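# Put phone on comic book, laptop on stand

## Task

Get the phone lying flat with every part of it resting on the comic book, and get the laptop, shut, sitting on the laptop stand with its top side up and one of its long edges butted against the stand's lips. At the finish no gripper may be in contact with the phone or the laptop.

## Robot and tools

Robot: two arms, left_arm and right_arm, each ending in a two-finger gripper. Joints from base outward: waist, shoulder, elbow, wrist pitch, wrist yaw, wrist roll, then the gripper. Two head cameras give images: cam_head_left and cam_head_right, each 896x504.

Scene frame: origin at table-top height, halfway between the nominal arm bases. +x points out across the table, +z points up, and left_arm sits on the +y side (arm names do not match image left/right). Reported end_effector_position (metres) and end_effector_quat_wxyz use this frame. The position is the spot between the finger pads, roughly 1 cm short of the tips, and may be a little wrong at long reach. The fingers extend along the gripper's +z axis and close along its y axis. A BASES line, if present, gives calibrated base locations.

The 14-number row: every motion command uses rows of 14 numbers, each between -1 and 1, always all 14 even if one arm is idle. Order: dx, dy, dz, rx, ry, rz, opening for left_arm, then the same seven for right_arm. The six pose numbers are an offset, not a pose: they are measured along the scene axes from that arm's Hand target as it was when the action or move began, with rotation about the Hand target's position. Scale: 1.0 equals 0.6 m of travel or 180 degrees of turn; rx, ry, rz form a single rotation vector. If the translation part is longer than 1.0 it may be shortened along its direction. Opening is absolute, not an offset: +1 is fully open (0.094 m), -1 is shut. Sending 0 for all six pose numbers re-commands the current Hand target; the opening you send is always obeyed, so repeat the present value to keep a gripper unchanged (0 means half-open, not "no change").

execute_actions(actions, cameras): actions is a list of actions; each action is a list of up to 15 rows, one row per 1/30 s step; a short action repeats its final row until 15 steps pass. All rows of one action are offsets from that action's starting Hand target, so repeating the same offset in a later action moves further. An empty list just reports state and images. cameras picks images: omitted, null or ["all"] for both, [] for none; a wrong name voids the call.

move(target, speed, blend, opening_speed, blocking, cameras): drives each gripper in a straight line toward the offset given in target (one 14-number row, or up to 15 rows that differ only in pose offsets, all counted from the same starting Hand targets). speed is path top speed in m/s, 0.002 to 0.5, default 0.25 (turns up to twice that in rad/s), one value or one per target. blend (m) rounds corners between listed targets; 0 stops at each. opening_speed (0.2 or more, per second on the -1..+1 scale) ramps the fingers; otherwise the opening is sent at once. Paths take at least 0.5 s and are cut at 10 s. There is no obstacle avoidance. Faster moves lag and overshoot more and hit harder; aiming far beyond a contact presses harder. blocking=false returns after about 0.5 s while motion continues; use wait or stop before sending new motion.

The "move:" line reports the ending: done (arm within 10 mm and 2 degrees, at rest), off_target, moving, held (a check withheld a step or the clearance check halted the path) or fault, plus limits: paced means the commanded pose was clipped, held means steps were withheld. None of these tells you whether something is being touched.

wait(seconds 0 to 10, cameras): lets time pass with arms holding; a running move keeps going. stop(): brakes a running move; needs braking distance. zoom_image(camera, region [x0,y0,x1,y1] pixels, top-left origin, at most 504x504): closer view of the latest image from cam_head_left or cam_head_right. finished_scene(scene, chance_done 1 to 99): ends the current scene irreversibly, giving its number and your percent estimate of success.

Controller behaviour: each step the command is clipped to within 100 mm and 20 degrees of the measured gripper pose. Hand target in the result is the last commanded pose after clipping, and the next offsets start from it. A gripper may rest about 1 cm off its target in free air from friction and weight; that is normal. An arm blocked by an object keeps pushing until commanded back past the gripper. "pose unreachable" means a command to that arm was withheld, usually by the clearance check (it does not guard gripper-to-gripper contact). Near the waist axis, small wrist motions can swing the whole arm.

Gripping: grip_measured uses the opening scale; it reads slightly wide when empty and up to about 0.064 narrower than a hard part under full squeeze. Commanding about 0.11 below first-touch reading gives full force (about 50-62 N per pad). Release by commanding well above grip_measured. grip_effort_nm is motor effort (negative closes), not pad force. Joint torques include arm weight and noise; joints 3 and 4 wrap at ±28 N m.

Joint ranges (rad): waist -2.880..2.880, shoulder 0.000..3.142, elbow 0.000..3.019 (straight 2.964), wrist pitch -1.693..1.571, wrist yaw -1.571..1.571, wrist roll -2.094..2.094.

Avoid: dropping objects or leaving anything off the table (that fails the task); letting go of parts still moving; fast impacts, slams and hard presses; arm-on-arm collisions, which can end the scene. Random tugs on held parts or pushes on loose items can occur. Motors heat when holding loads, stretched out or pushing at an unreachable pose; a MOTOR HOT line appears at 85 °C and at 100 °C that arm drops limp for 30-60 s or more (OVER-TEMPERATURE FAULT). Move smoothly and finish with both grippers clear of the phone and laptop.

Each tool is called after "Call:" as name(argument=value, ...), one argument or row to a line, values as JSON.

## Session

Call:
execute_actions(
  actions=[],
)

Call:
zoom_image(
  camera="cam_head_left",
  region=[100, 60, 604, 504],
)

Scene clock: 0.00 s.
left_arm: end_effector_position=(+0.5781, +0.0324, +0.2203) grip_measured=+1.000 grip_effort_nm=n/a end_effector_quat_wxyz=(+0.373, -0.189, +0.872, +0.255) | right_arm: end_effector_position=(+0.2777, -0.6686, +0.2408) grip_measured=+1.000 grip_effort_nm=n/a end_effector_quat_wxyz=(+0.133, +0.606, +0.784, +0.005)
Joint positions: left_arm=[-0.632 1.766 1.516 -1.115 -0.923 -0.928 0.094] | right_arm=[-0.891 1.408 1.311 -1.216 -0.069 0.44 0.094]
Joint velocities: left_arm=[0.005 -0.015 0.007 -0.007 -0.037 -0.007 0] | right_arm=[-0.015 0.015 0.012 -0.007 -0.037 0.051 0]
Joint torques (N m): no reading
Motor temperatures (°C): left_arm=[22 26 36 24 27 23 27] | right_arm=[26 33 34 25 24 23 25]
Heat: left arm: hottest elbow 36 °C; right arm: hottest elbow 34 °C.
Hand target: left_arm +0.5842, +0.0283, +0.2384; +0.386, -0.198, +0.868, +0.242 | right_arm +0.2823, -0.6743, +0.2483; +0.141, +0.606, +0.783, +0.003
Tool commands: left_gripper/opening=+1.0 right_gripper/opening=+1.0

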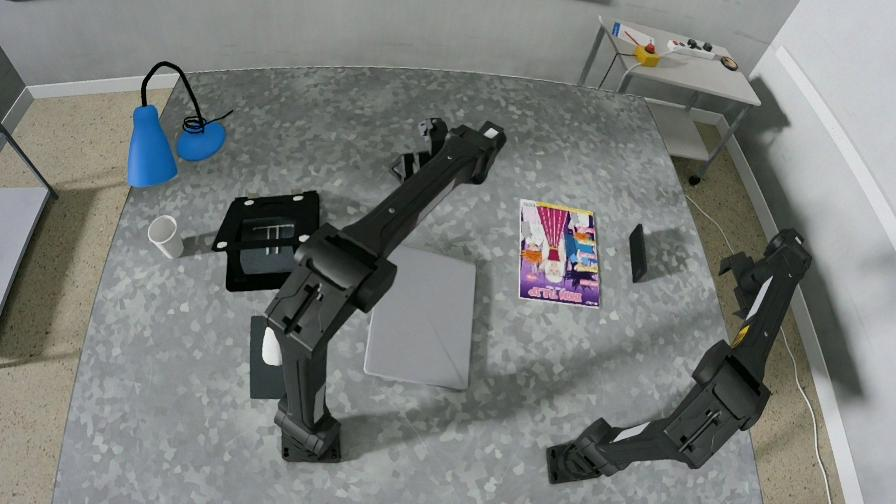

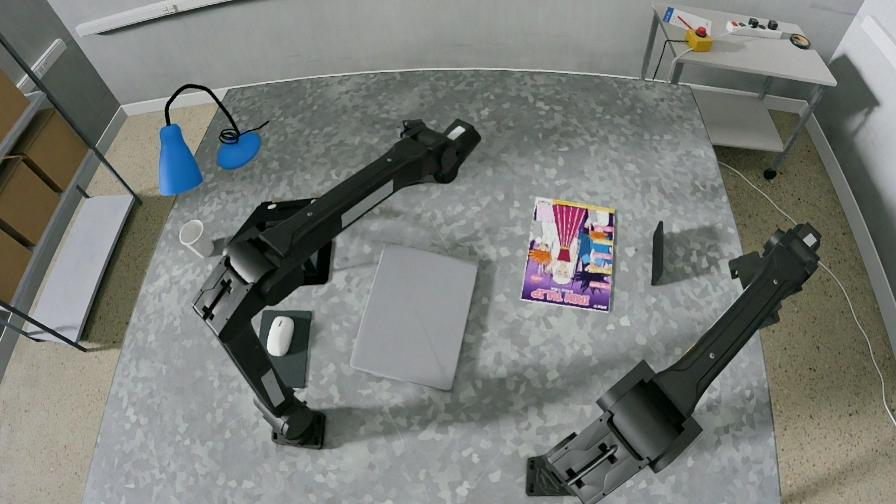

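Scaled by 1.000.

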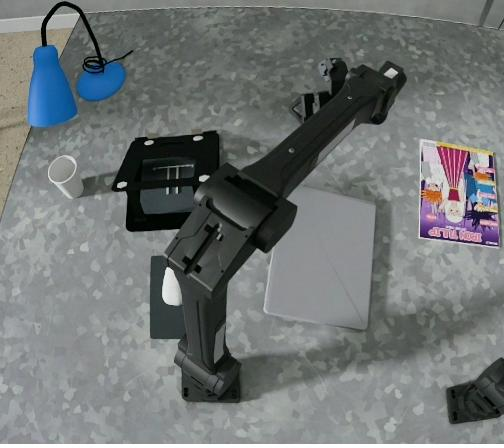

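Call:
zoom_image(
  camera="cam_head_left",
  region=[560, 200, 700, 310],
)

Call:
zoom_image(
  camera="cam_head_right",
  region=[580, 190, 720, 310],
)

Call:
zoom_image(
  camera="cam_head_left",
  region=[190, 170, 350, 310],
)

Scaled by 3.600.

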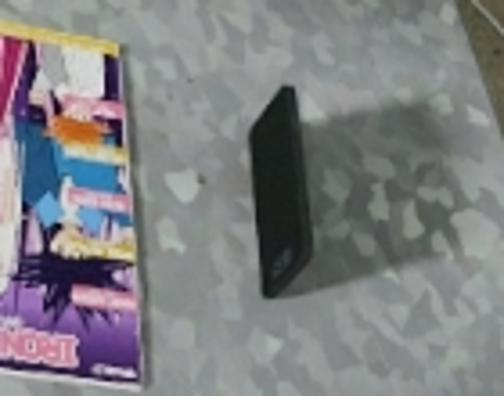

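Scaled by 3.600.

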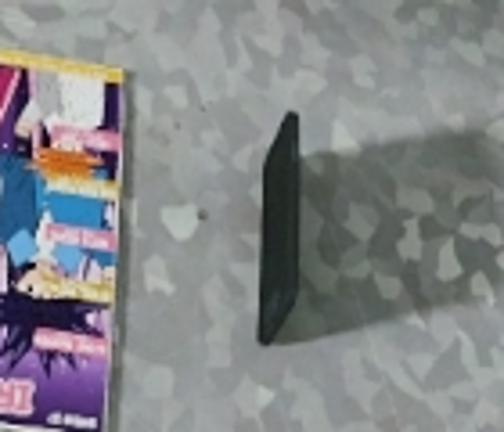

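Scaled by 3.150.

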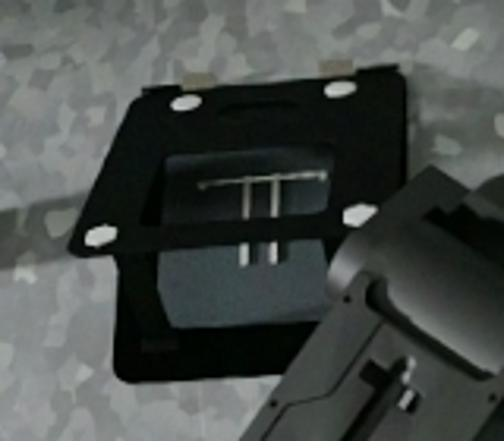

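Call:
move(
  target=[0,0,0,0,0,0,1,0.413,0.277,-0.047,0.002,0.096,0.389,1],
  speed=0.2,
)

Call:
zoom_image(
  camera="cam_head_left",
  region=[560, 160, 760, 310],
)

Scene clock: 47.23 s.
left_arm: end_effector_position=(+0.5781, +0.0324, +0.2203) grip_measured=+1.000 grip_effort_nm=0.022 end_effector_quat_wxyz=(+0.373, -0.189, +0.872, +0.255) | right_arm: end_effector_position=(+0.5154, -0.5072, +0.2143) grip_measured=+1.000 grip_effort_nm=-0.012 end_effector_quat_wxyz=(-0.005, +0.052, +0.999, +0.006)
Joint positions: left_arm=[-0.632 1.766 1.516 -1.115 -0.923 -0.928 0.094] | right_arm=[-0.352 1.873 1.843 -1.554 -0.009 -0.243 0.094]
Joint velocities: left_arm=[-0.005 -0.005 0.017 0.002 -0.051 -0.007 0] | right_arm=[-0.024 -0.015 -0.002 -0.012 -0.022 -0.051 0]
Joint torques (N m): left_arm=[-0.62 -19.37 12.92 0.64 -0.53 -0.02] | right_arm=[1.03 -19.19 13.05 -0.35 0.09 0.11]
Motor temperatures (°C): left_arm=[22 30 39 24 28 23 27] | right_arm=[26 35 39 25 24 23 25]
Heat: left arm: hottest elbow 39 °C; right arm: hottest elbow 39 °C.
Hand target: left_arm +0.5842, +0.0283, +0.2385; +0.386, -0.198, +0.868, +0.242 | right_arm +0.5323, -0.5095, +0.2152; -0.001, +0.044, +0.999, +0.004
Off the commanded pose: left_arm 0.020 m, 2 deg | right_arm 0.016 m, 1 deg.
move: off_target (left_arm, right_arm)

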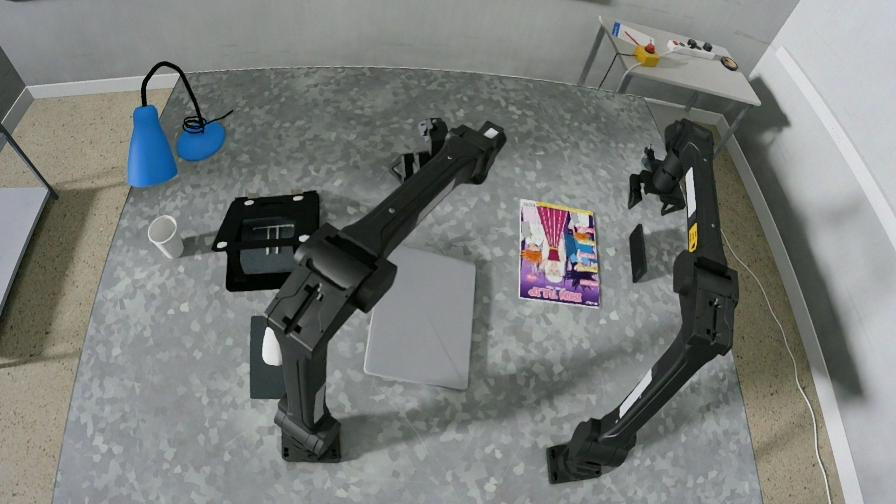

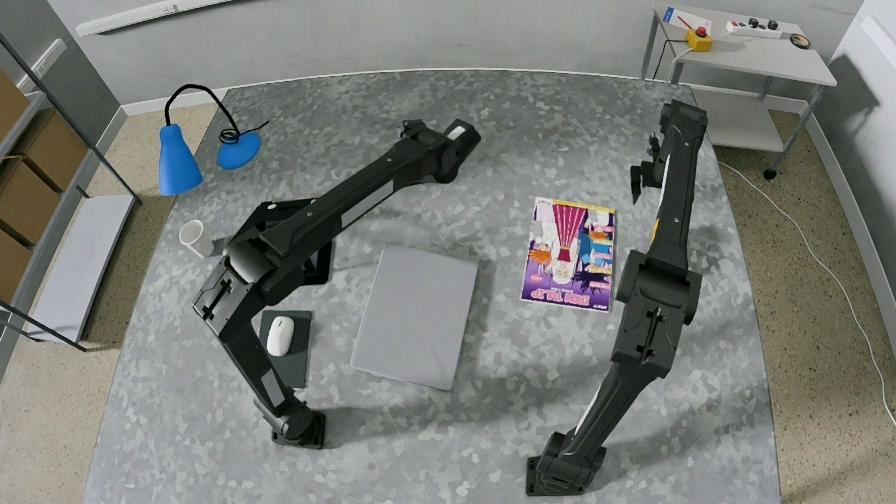

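Scaled by 2.520.

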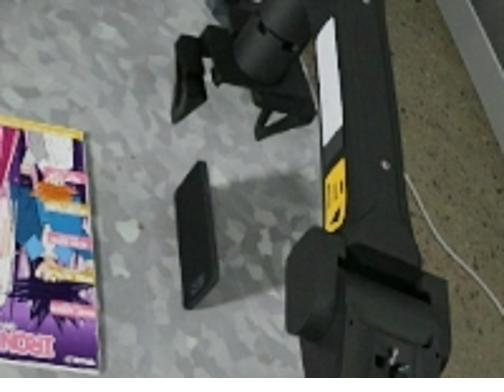

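Call:
move(
  target=[0,0,0,0,0,0,1,0,0,-0.125,0,0,0,1],
  speed=0.12,
)

Call:
zoom_image(
  camera="cam_head_left",
  region=[600, 180, 700, 300],
)

Call:
zoom_image(
  camera="cam_head_right",
  region=[600, 160, 720, 300],
)

Scene clock: 53.03 s.
left_arm: end_effector_position=(+0.5781, +0.0324, +0.2203) grip_measured=+1.000 grip_effort_nm=0.022 end_effector_quat_wxyz=(+0.373, -0.189, +0.872, +0.255) | right_arm: end_effector_position=(+0.5294, -0.5122, +0.1637) grip_measured=+1.000 grip_effort_nm=-0.012 end_effector_quat_wxyz=(+0.015, +0.051, +0.999, +0.000)
Joint positions: left_arm=[-0.632 1.766 1.516 -1.115 -0.923 -0.928 0.094] | right_arm=[-0.352 1.899 1.748 -1.391 -0.009 -0.246 0.094]
Joint velocities: left_arm=[0.015 0.005 0.002 0.017 0.007 -0.007 0] | right_arm=[-0.005 -0.015 -0.007 0.002 -0.066 -0.037 0]
Joint torques (N m): left_arm=[-1.49 -19.37 12.68 0.7 -0.59 -0.02] | right_arm=[0.85 -20.07 7.88 0.57 0.09 0.09]
Motor temperatures (°C): left_arm=[22 30 39 24 28 23 27] | right_arm=[26 35 40 25 24 23 25]
Heat: left arm: hottest elbow 39 °C; right arm: hottest elbow 40 °C.
Hand target: left_arm +0.5842, +0.0283, +0.2385; +0.386, -0.198, +0.868, +0.242 | right_arm +0.5312, -0.5101, +0.1403; -0.001, +0.044, +0.999, +0.004
Off the commanded pose: left_arm 0.020 m, 2 deg | right_arm 0.024 m, 2 deg.
move: off_target (left_arm, right_arm)

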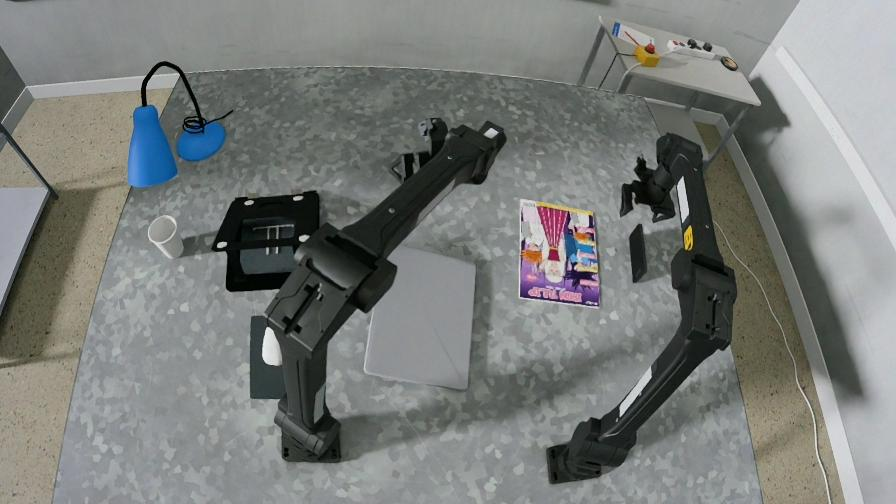

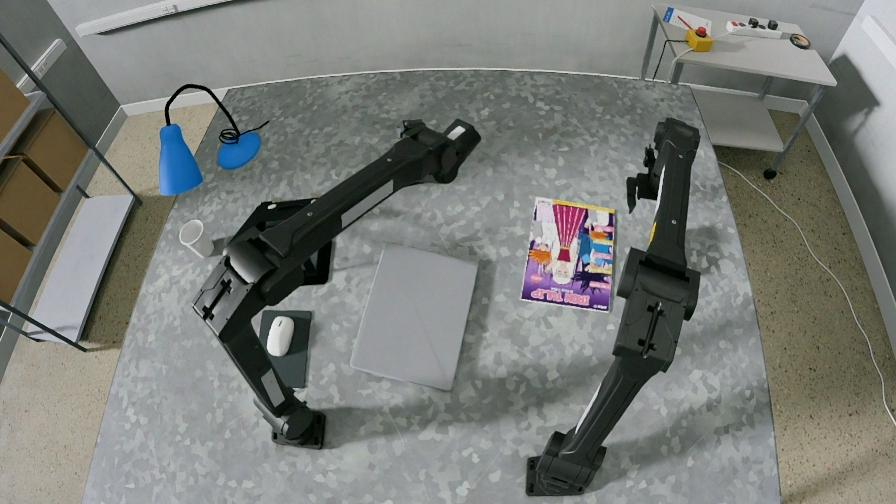

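Scaled by 4.200.

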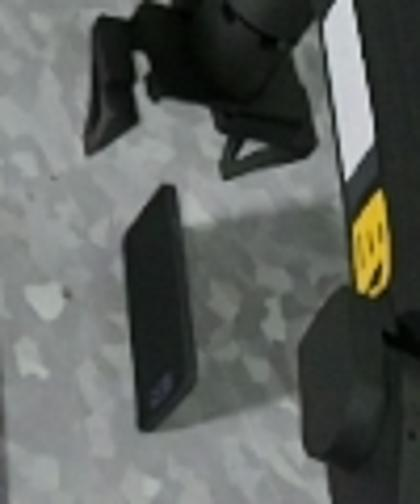

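Scaled by 3.600.

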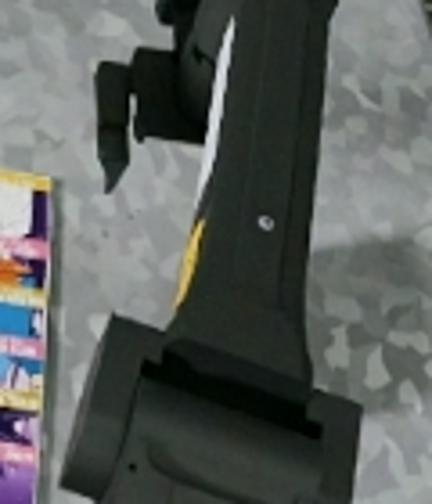

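Call:
move(
  target=[0,0,0,0,0,0,1,0,0,-0.05,0,0,0,1],
  speed=0.08,
)

Call:
zoom_image(
  camera="cam_head_left",
  region=[600, 190, 700, 300],
)

Call:
zoom_image(
  camera="cam_head_right",
  region=[600, 160, 720, 300],
)

Scene clock: 59.77 s.
left_arm: end_effector_position=(+0.5781, +0.0324, +0.2203) grip_measured=+1.000 grip_effort_nm=0.022 end_effector_quat_wxyz=(+0.373, -0.189, +0.872, +0.255) | right_arm: end_effector_position=(+0.5309, -0.5128, +0.1376) grip_measured=+1.000 grip_effort_nm=-0.017 end_effector_quat_wxyz=(+0.018, +0.050, +0.999, -0.001)
Joint positions: left_arm=[-0.632 1.766 1.516 -1.115 -0.923 -0.928 0.094] | right_arm=[-0.352 1.912 1.697 -1.321 -0.009 -0.247 0.094]
Joint velocities: left_arm=[-0.005 0.005 0.017 -0.012 -0.037 -0.066 0] | right_arm=[-0.015 0.005 -0.002 0.007 0.051 -0.095 0]
Joint torques (N m): left_arm=[-1.9 -18.61 12.89 0.64 -0.58 -0.01] | right_arm=[0.85 -20.01 7.66 0.61 0.08 0.08]
Motor temperatures (°C): left_arm=[22 30 39 24 28 23 27] | right_arm=[26 36 40 25 24 23 25]
Heat: left arm: hottest elbow 39 °C; right arm: hottest elbow 40 °C.
Hand target: left_arm +0.5842, +0.0283, +0.2385; +0.386, -0.198, +0.868, +0.242 | right_arm +0.5307, -0.5104, +0.1103; -0.001, +0.044, +0.999, +0.004
Off the commanded pose: left_arm 0.020 m, 2 deg | right_arm 0.027 m, 2 deg.
move: off_target (left_arm, right_arm)

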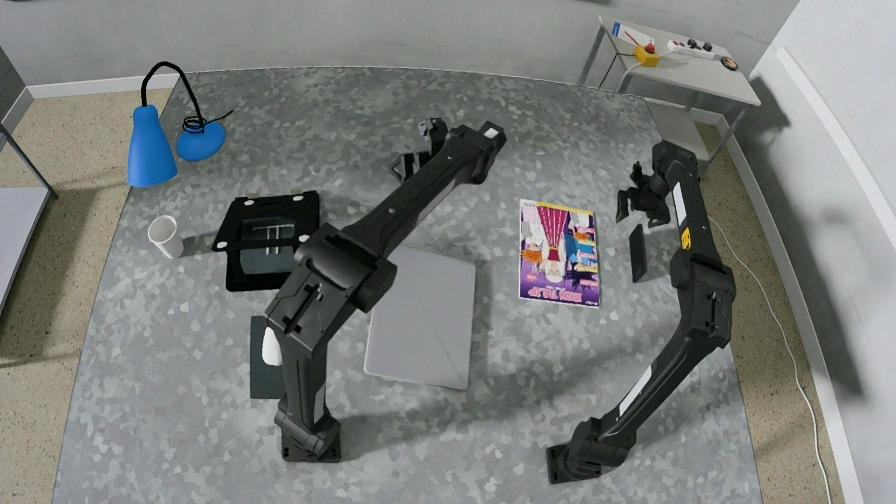

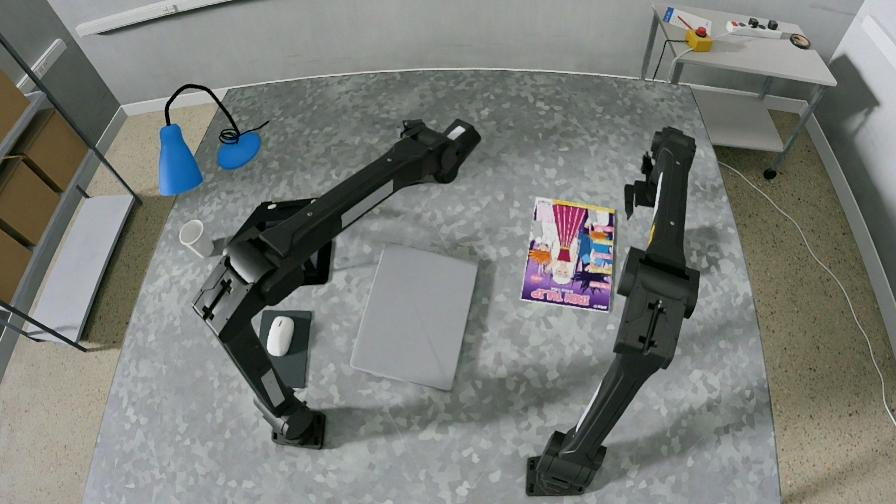

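Scaled by 4.582.

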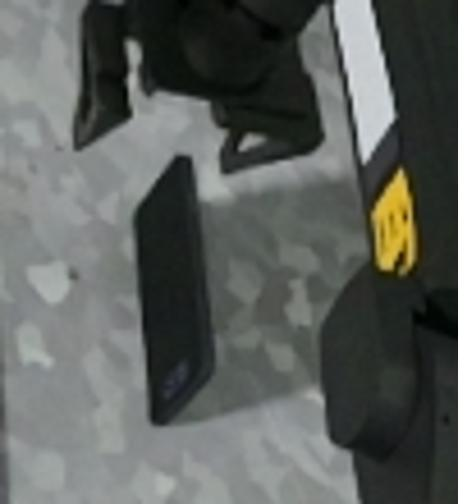

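Scaled by 3.600.

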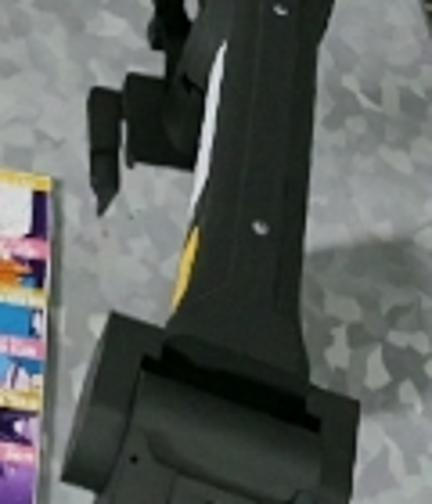

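Call:
move(
  target=[0,0,0,0,0,0,1,0,-0.013,-0.05,0,0,0,1],
  speed=0.08,
  cameras=["cam_head_left"],
)

Call:
zoom_image(
  camera="cam_head_left",
  region=[600, 190, 700, 300],
)

Scene clock: 67.40 s.
left_arm: end_effector_position=(+0.5781, +0.0324, +0.2203) grip_measured=+1.000 grip_effort_nm=0.022 end_effector_quat_wxyz=(+0.373, -0.189, +0.872, +0.255) | right_arm: end_effector_position=(+0.5338, -0.5138, +0.1058) grip_measured=+1.000 grip_effort_nm=-0.017 end_effector_quat_wxyz=(+0.017, +0.044, +0.999, -0.001)
Joint positions: left_arm=[-0.632 1.766 1.516 -1.115 -0.923 -0.928 0.094] | right_arm=[-0.352 1.943 1.66 -1.255 -0.009 -0.259 0.094]
Joint velocities: left_arm=[0.005 -0.015 -0.022 -0.007 -0.022 0.007 0] | right_arm=[-0.005 -0.015 -0.017 -0.002 -0.022 -0.022 0]
Joint torques (N m): left_arm=[-0.85 -19.78 12.78 0.79 -0.6 0] | right_arm=[-0.03 -19.78 7.54 0.64 0.08 0.09]
Motor temperatures (°C): left_arm=[22 30 39 24 28 23 27] | right_arm=[26 37 40 25 24 23 25]
Heat: left arm: hottest elbow 39 °C; right arm: hottest elbow 40 °C.
Hand target: left_arm +0.5842, +0.0283, +0.2385; +0.386, -0.198, +0.868, +0.242 | right_arm +0.5302, -0.5185, +0.0803; -0.001, +0.044, +0.999, +0.004
Off the commanded pose: left_arm 0.020 m, 2 deg | right_arm 0.026 m, 2 deg.
move: off_target (left_arm, right_arm)
Images, in order (width x height): cam_head_left 896x504.

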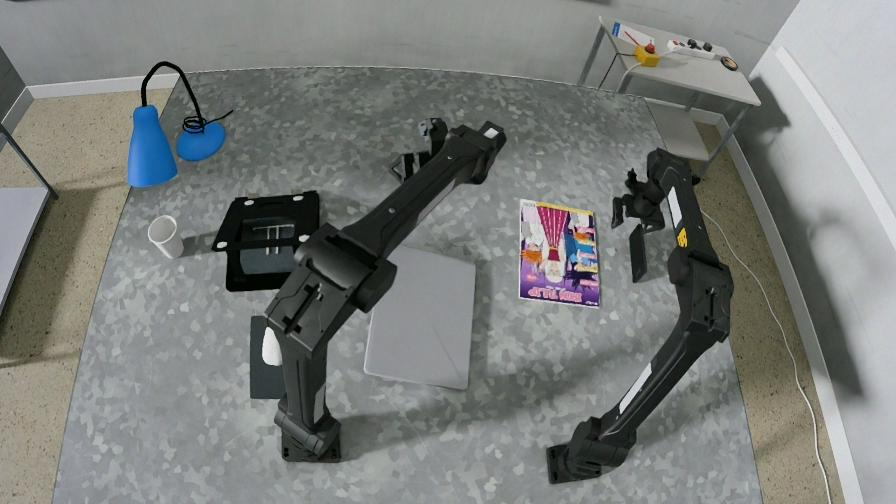

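Scaled by 4.582.

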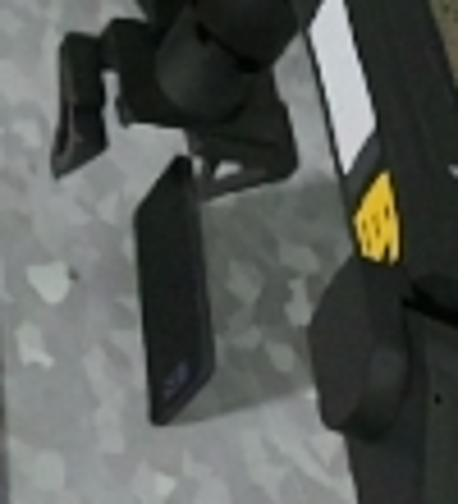

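Call:
execute_actions(
  actions=[],
)

Call:
zoom_image(
  camera="cam_head_right",
  region=[600, 170, 700, 290],
)

Call:
zoom_image(
  camera="cam_head_left",
  region=[600, 160, 680, 240],
)

Scene clock: 72.73 s.
left_arm: end_effector_position=(+0.5781, +0.0324, +0.2203) grip_measured=+1.000 grip_effort_nm=0.022 end_effector_quat_wxyz=(+0.373, -0.189, +0.872, +0.255) | right_arm: end_effector_position=(+0.5338, -0.5138, +0.1058) grip_measured=+1.000 grip_effort_nm=-0.017 end_effector_quat_wxyz=(+0.017, +0.044, +0.999, -0.001)
Joint positions: left_arm=[-0.632 1.766 1.516 -1.115 -0.923 -0.928 0.094] | right_arm=[-0.352 1.943 1.66 -1.255 -0.009 -0.259 0.094]
Joint velocities: left_arm=[-0.005 -0.015 0.007 0.002 -0.037 0.007 0] | right_arm=[0.015 -0.005 -0.007 0.007 -0.037 0.007 0]
Joint torques (N m): left_arm=[-1.32 -19.72 13 0.69 -0.56 -0.05] | right_arm=[-0.09 -20.42 7.62 0.57 0.08 0.09]
Motor temperatures (°C): left_arm=[22 30 39 24 28 23 27] | right_arm=[26 36 40 25 24 23 25]
Heat: left arm: hottest elbow 39 °C; right arm: hottest elbow 40 °C.
Hand target: left_arm +0.5842, +0.0283, +0.2385; +0.386, -0.198, +0.868, +0.242 | right_arm +0.5302, -0.5185, +0.0803; -0.001, +0.044, +0.999, +0.004
Tool commands: left_gripper/opening=+1.0 right_gripper/opening=+1.0
Off the commanded pose: left_arm 0.020 m, 2 deg | right_arm 0.026 m, 2 deg.

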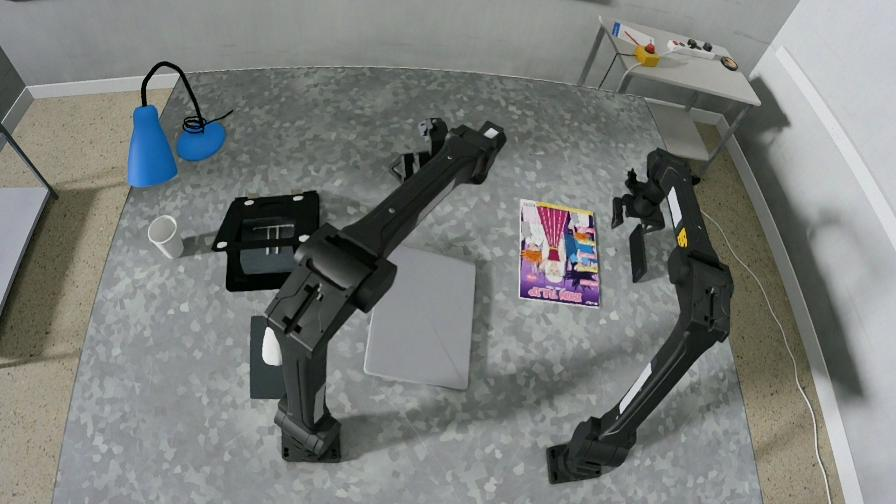

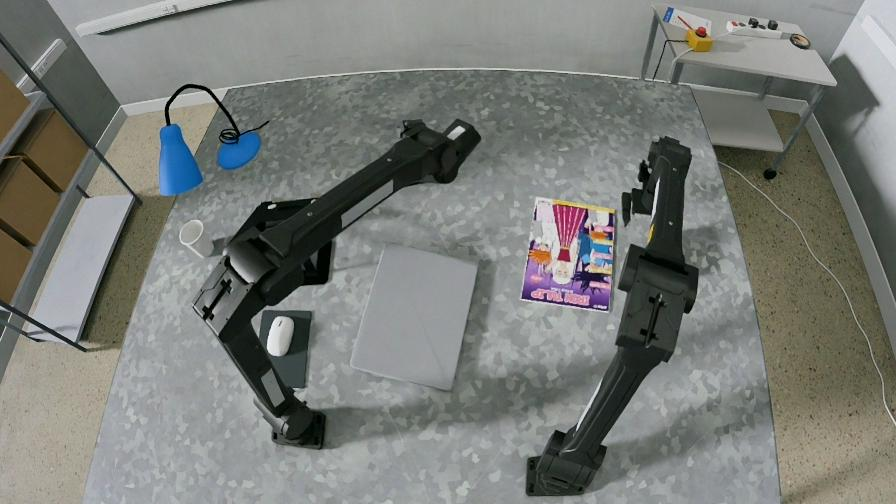

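Scaled by 4.200.

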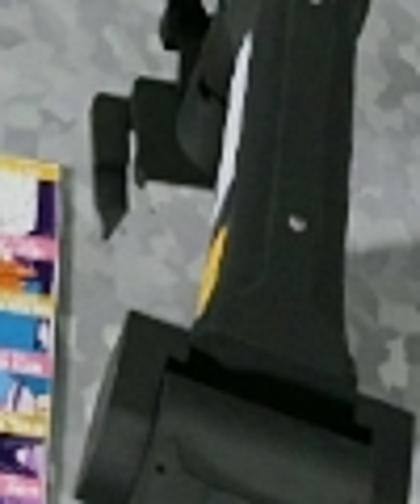

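Scaled by 6.300.

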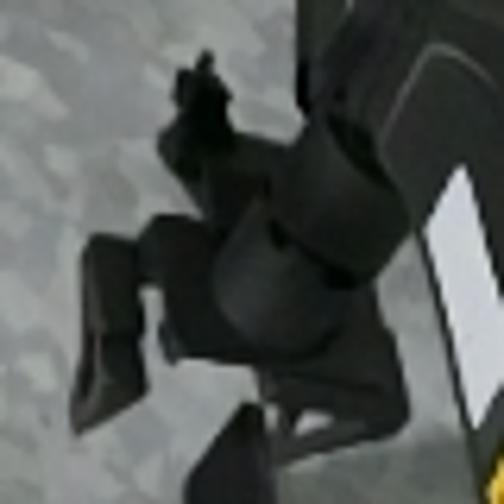

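Call:
move(
  target=[0,0,0,0,0,0,1,0,-0.07,0.02,0,0,0,1],
  speed=0.08,
)

Call:
zoom_image(
  camera="cam_head_right",
  region=[600, 170, 700, 290],
)

Call:
zoom_image(
  camera="cam_head_left",
  region=[600, 180, 700, 280],
)

Scene clock: 86.57 s.
left_arm: end_effector_position=(+0.5781, +0.0324, +0.2203) grip_measured=+1.000 grip_effort_nm=0.022 end_effector_quat_wxyz=(+0.373, -0.189, +0.872, +0.255) | right_arm: end_effector_position=(+0.5161, -0.5501, +0.0940) grip_measured=+1.000 grip_effort_nm=-0.012 end_effector_quat_wxyz=(-0.004, +0.045, +0.999, +0.006)
Joint positions: left_arm=[-0.632 1.766 1.516 -1.115 -0.923 -0.928 0.094] | right_arm=[-0.42 1.972 1.672 -1.282 -0.008 -0.324 0.094]
Joint velocities: left_arm=[-0.005 -0.015 0.012 0.002 -0.007 -0.022 0] | right_arm=[-0.024 -0.015 -0.017 0.002 -0.037 -0.007 0]
Joint torques (N m): left_arm=[-1.03 -19.6 12.71 0.94 -0.58 -0.02] | right_arm=[0.09 -20.66 12.4 -0.27 0.07 0.09]
Motor temperatures (°C): left_arm=[22 31 40 24 28 23 27] | right_arm=[26 36 41 25 24 23 25]
Heat: left arm: hottest elbow 40 °C; right arm: hottest elbow 41 °C.
Hand target: left_arm +0.5842, +0.0283, +0.2385; +0.386, -0.198, +0.868, +0.242 | right_arm +0.5300, -0.5606, +0.0926; -0.001, +0.044, +0.999, +0.004
Off the commanded pose: left_arm 0.020 m, 2 deg | right_arm 0.018 m, 0 deg.
move: off_target (left_arm, right_arm)

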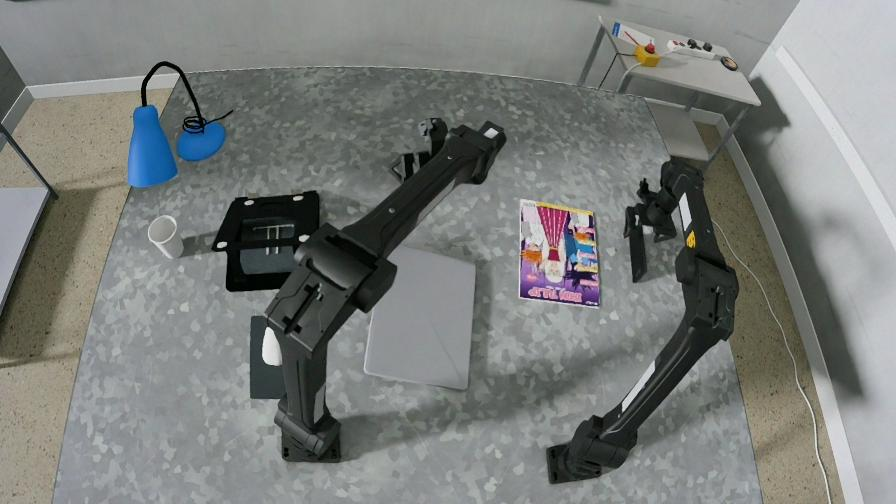

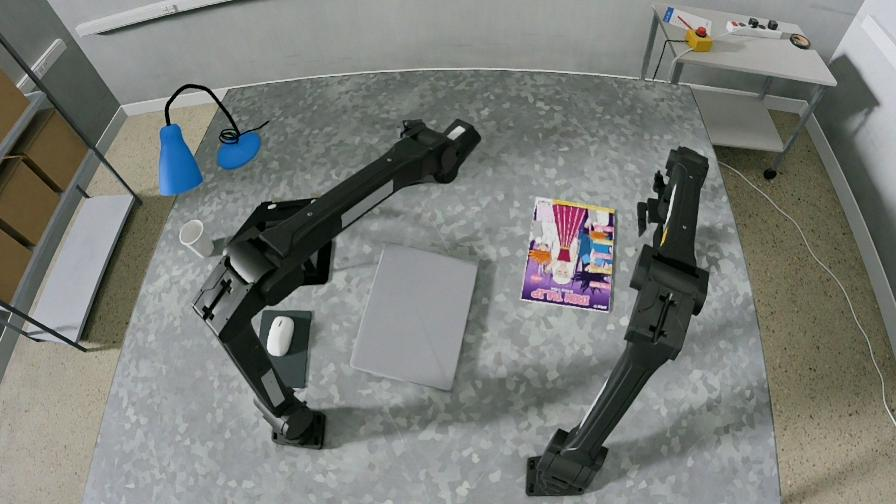

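Scaled by 4.200.

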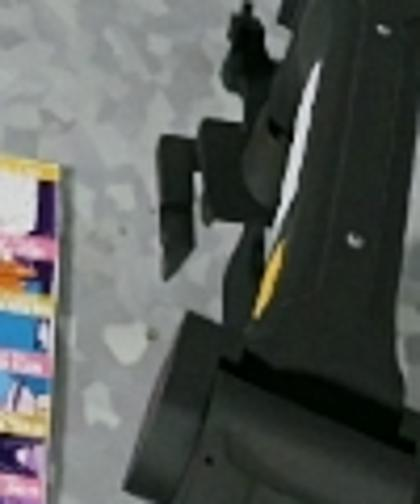

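Scaled by 5.040.

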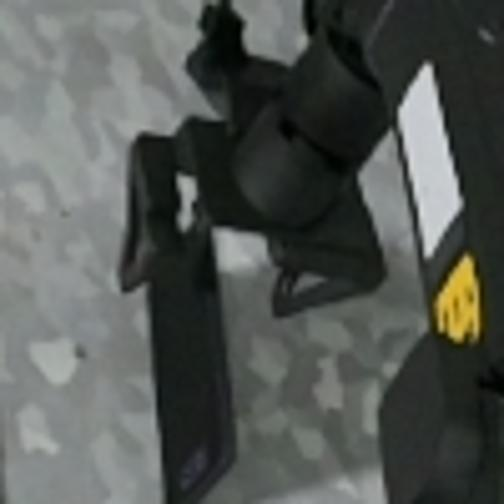

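Call:
move(
  target=[0,0,0,0,0,0,1,0,-0.015,-0.05,0,0,0,1],
  speed=0.06,
)

Call:
zoom_image(
  camera="cam_head_right",
  region=[600, 170, 700, 290],
)

Call:
zoom_image(
  camera="cam_head_left",
  region=[600, 180, 700, 280],
)

Scene clock: 90.83 s.
left_arm: end_effector_position=(+0.5781, +0.0324, +0.2203) grip_measured=+1.000 grip_effort_nm=0.017 end_effector_quat_wxyz=(+0.373, -0.189, +0.872, +0.255) | right_arm: end_effector_position=(+0.5212, -0.5578, +0.0745) grip_measured=+1.000 grip_effort_nm=-0.017 end_effector_quat_wxyz=(-0.001, +0.042, +0.999, +0.005)
Joint positions: left_arm=[-0.632 1.766 1.516 -1.115 -0.923 -0.928 0.094] | right_arm=[-0.428 2.006 1.672 -1.244 -0.008 -0.338 0.094]
Joint velocities: left_arm=[0.005 -0.005 0.007 -0.012 0.007 0.007 0] | right_arm=[-0.015 -0.005 -0.007 0.012 -0.022 -0.037 0]
Joint torques (N m): left_arm=[-1.32 -19.9 12.96 0.57 -0.58 -0.05] | right_arm=[-0.26 -20.95 10.39 0.42 0.06 0.12]
Motor temperatures (°C): left_arm=[22 31 40 24 28 23 27] | right_arm=[26 37 42 25 24 23 25]
Heat: left arm: hottest elbow 40 °C; right arm: hottest elbow 42 °C.
Hand target: left_arm +0.5842, +0.0283, +0.2385; +0.386, -0.198, +0.868, +0.242 | right_arm +0.5295, -0.5698, +0.0627; -0.001, +0.044, +0.999, +0.004
Off the commanded pose: left_arm 0.020 m, 2 deg | right_arm 0.019 m, 0 deg.
move: off_target (left_arm, right_arm)

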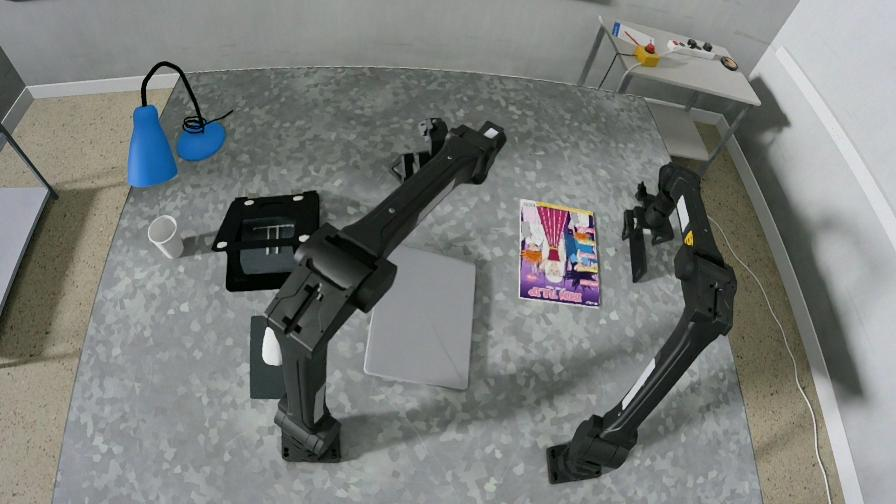

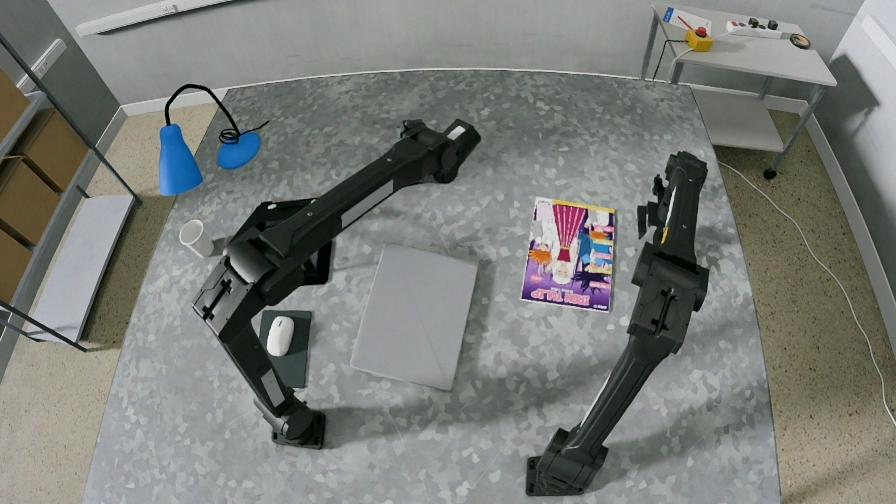

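Scaled by 4.200.

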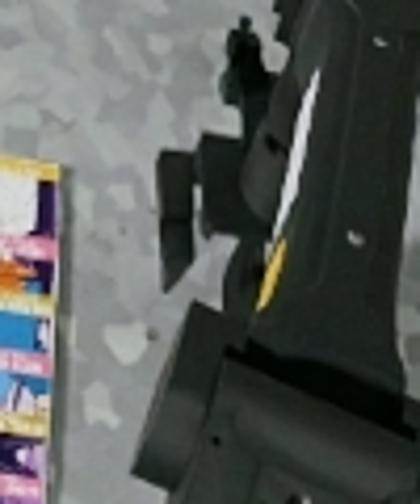

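Scaled by 5.040.

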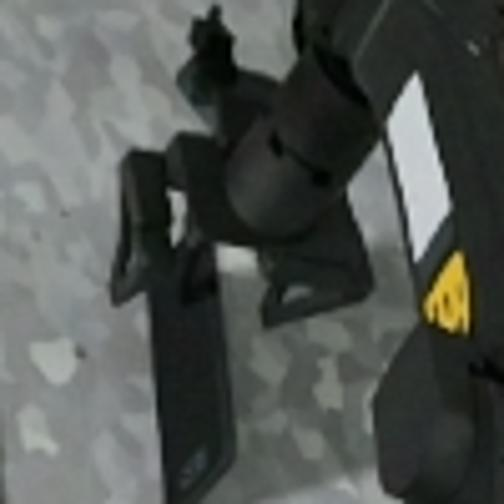

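Call:
move(
  target=[0,0,0,0,0,0,1,0,-0.022,-0.03,0,0,0,1],
  speed=0.06,
  cameras=["cam_head_left"],
)

Call:
zoom_image(
  camera="cam_head_left",
  region=[600, 180, 700, 280],
)

Scene clock: 94.63 s.
left_arm: end_effector_position=(+0.5781, +0.0324, +0.2203) grip_measured=+1.000 grip_effort_nm=0.022 end_effector_quat_wxyz=(+0.373, -0.189, +0.872, +0.255) | right_arm: end_effector_position=(+0.5206, -0.5721, +0.0567) grip_measured=+1.000 grip_effort_nm=-0.012 end_effector_quat_wxyz=(-0.002, +0.043, +0.999, +0.005)
Joint positions: left_arm=[-0.632 1.766 1.516 -1.115 -0.923 -0.928 0.094] | right_arm=[-0.45 2.036 1.672 -1.214 -0.008 -0.358 0.094]
Joint velocities: left_arm=[-0.005 -0.015 -0.007 0.017 0.037 0.066 0] | right_arm=[-0.005 0.005 0.012 0.002 -0.081 -0.022 0]
Joint torques (N m): left_arm=[-1.55 -18.96 13 0.85 -0.6 -0.04] | right_arm=[-0.09 -21.19 10.45 0.44 0.06 0.09]
Motor temperatures (°C): left_arm=[22 31 40 24 28 23 27] | right_arm=[26 37 43 25 24 23 25]
Heat: left arm: hottest elbow 40 °C; right arm: hottest elbow 43 °C.
Hand target: left_arm +0.5842, +0.0283, +0.2385; +0.386, -0.198, +0.868, +0.242 | right_arm +0.5290, -0.5833, +0.0448; -0.001, +0.044, +0.999, +0.003
Off the commanded pose: left_arm 0.020 m, 2 deg | right_arm 0.018 m, 0 deg.
move: off_target (left_arm, right_arm)
Images, in order (width x height): cam_head_left 896x504.

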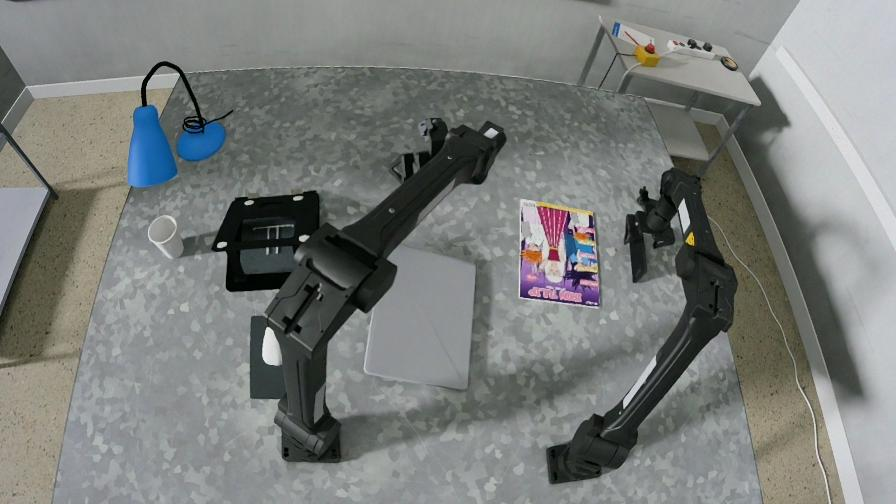

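Scaled by 5.040.

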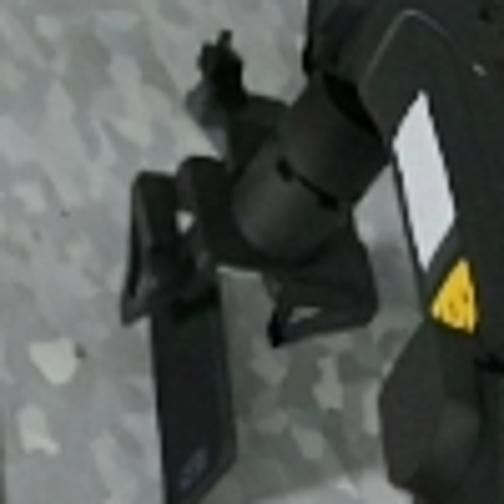

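Call:
move(
  target=[0,0,0,0,0,0,1,0,0,0,0,0,0,-0.45],
  opening_speed=0.5,
)

Call:
zoom_image(
  camera="cam_head_left",
  region=[600, 180, 700, 280],
)

Scene clock: 101.40 s.
left_arm: end_effector_position=(+0.5781, +0.0324, +0.2203) grip_measured=+1.000 grip_effort_nm=0.022 end_effector_quat_wxyz=(+0.373, -0.189, +0.872, +0.255) | right_arm: end_effector_position=(+0.5206, -0.5721, +0.0567) grip_measured=-0.448 grip_effort_nm=-0.076 end_effector_quat_wxyz=(-0.002, +0.043, +0.999, +0.005)
Joint positions: left_arm=[-0.632 1.766 1.516 -1.115 -0.923 -0.928 0.094] | right_arm=[-0.45 2.036 1.672 -1.214 -0.008 -0.359 0.026]
Joint velocities: left_arm=[0.005 0.015 -0.002 -0.002 0.022 0.051 0] | right_arm=[-0.005 -0.015 -0.022 -0.007 -0.066 -0.095 -0.001]
Joint torques (N m): left_arm=[-2.02 -19.02 12.56 0.64 -0.6 -0.07] | right_arm=[-0.15 -21.19 10.41 0.49 0.07 0.09]
Motor temperatures (°C): left_arm=[22 31 40 24 28 23 27] | right_arm=[26 37 43 25 24 23 25]
Heat: left arm: hottest elbow 40 °C; right arm: hottest elbow 43 °C.
Hand target: left_arm +0.5842, +0.0283, +0.2385; +0.386, -0.198, +0.868, +0.242 | right_arm +0.5290, -0.5832, +0.0448; -0.001, +0.044, +0.999, +0.003
Off the commanded pose: left_arm 0.020 m, 2 deg | right_arm 0.018 m, 0 deg.
move: off_target (left_arm, right_arm)

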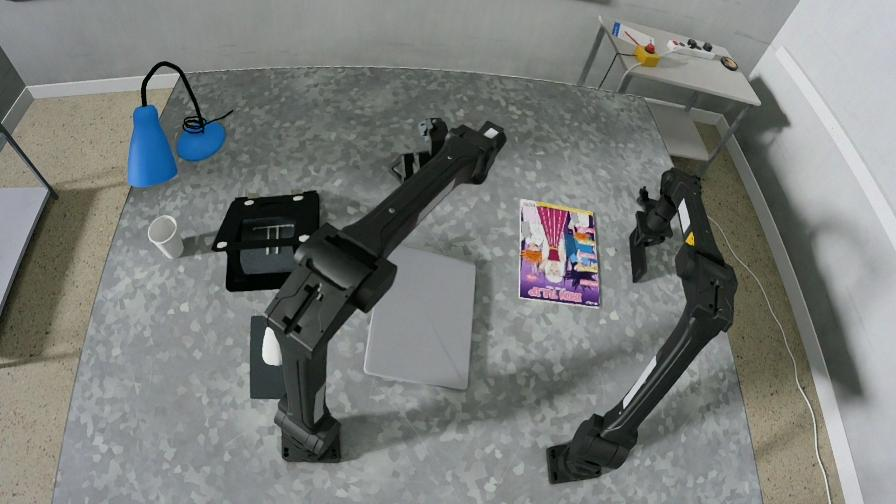

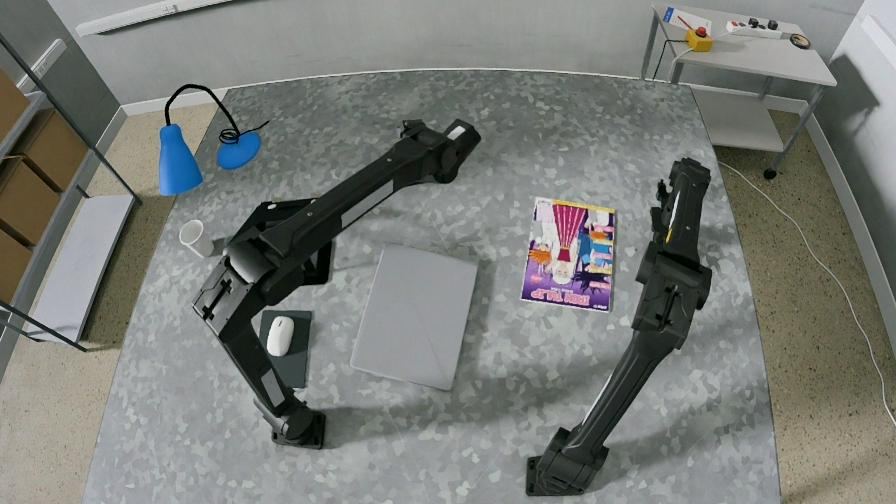

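Scaled by 5.040.

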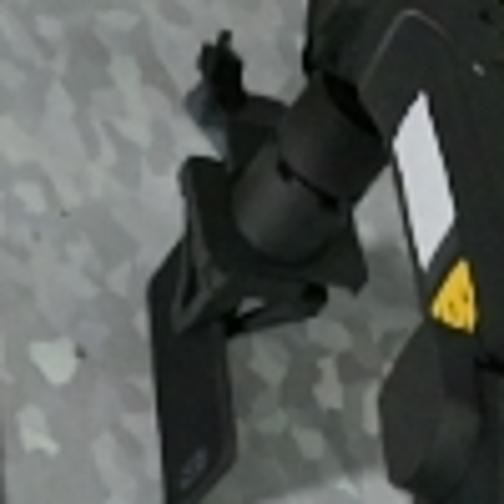

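Phone hasn't moved; close onto it.

Call:
move(
  target=[0,0,0,0,0,0,1,0,0,0,0,0,0,-0.95],
  opening_speed=0.3,
)

Call:
zoom_image(
  camera="cam_head_left",
  region=[600, 180, 700, 280],
)

Scene clock: 104.93 s.
left_arm: end_effector_position=(+0.5781, +0.0324, +0.2203) grip_measured=+1.000 grip_effort_nm=0.017 end_effector_quat_wxyz=(+0.373, -0.189, +0.872, +0.255) | right_arm: end_effector_position=(+0.5207, -0.5720, +0.0567) grip_measured=-0.848 grip_effort_nm=-1.028 end_effector_quat_wxyz=(-0.001, +0.043, +0.999, +0.005)
Joint positions: left_arm=[-0.632 1.766 1.516 -1.115 -0.923 -0.928 0.094] | right_arm=[-0.45 2.036 1.672 -1.214 -0.008 -0.359 0.007]
Joint velocities: left_arm=[-0.005 -0.005 0.007 0.002 -0.022 -0.022 0] | right_arm=[-0.005 -0.015 0.002 -0.017 -0.11 0.022 0]
Joint torques (N m): left_arm=[-1.96 -19.78 12.78 0.65 -0.61 0] | right_arm=[-0.15 -21.3 10.4 0.47 0.07 0.09]
Motor temperatures (°C): left_arm=[22 31 40 24 28 23 27] | right_arm=[26 37 43 25 24 23 25]
Heat: left arm: hottest elbow 40 °C; right arm: hottest elbow 43 °C.
Hand target: left_arm +0.5842, +0.0283, +0.2385; +0.386, -0.198, +0.868, +0.242 | right_arm +0.5290, -0.5832, +0.0448; +0.000, +0.044, +0.999, +0.004
Off the commanded pose: left_arm 0.020 m, 2 deg | right_arm 0.018 m, 0 deg.
move: off_target (left_arm, right_arm)

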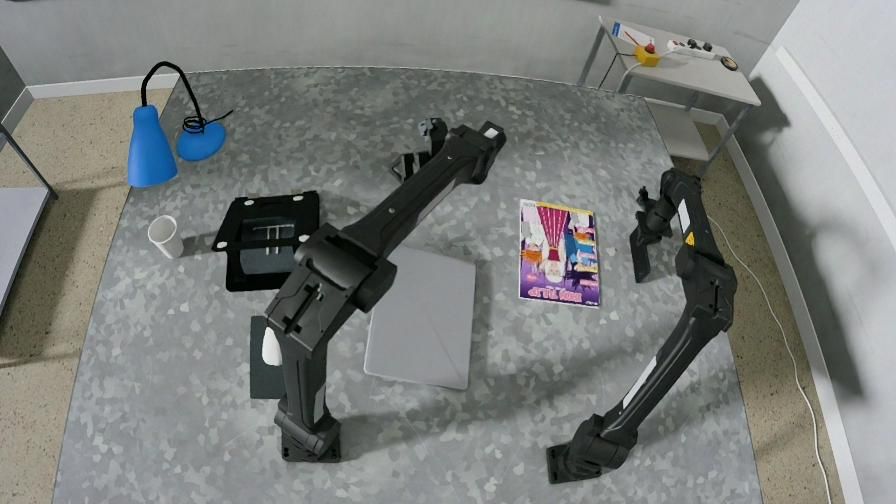

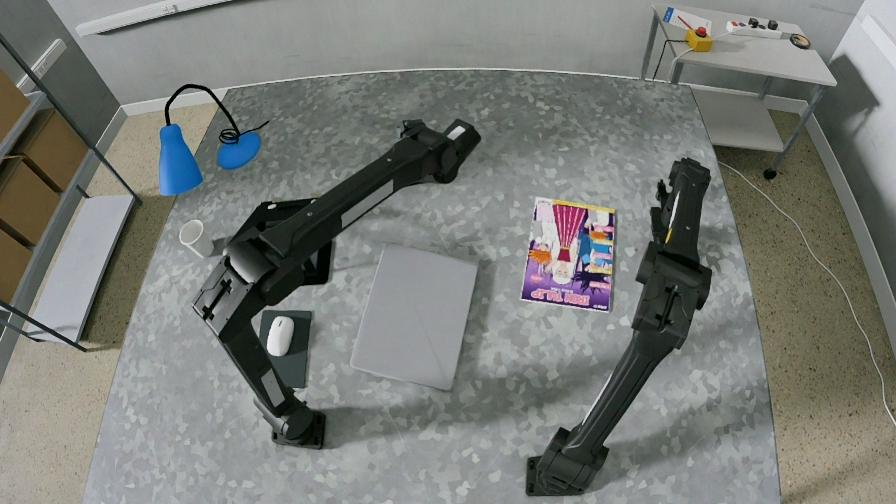

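Scaled by 5.040.

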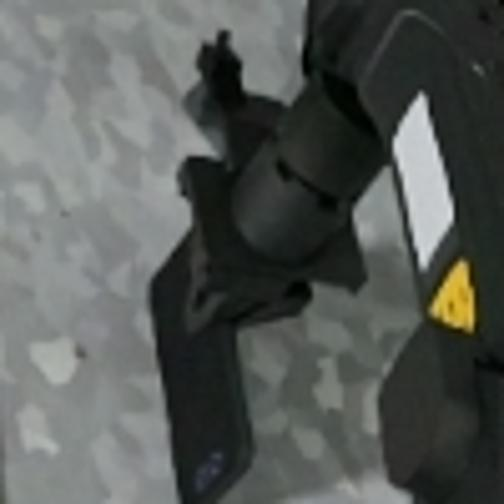

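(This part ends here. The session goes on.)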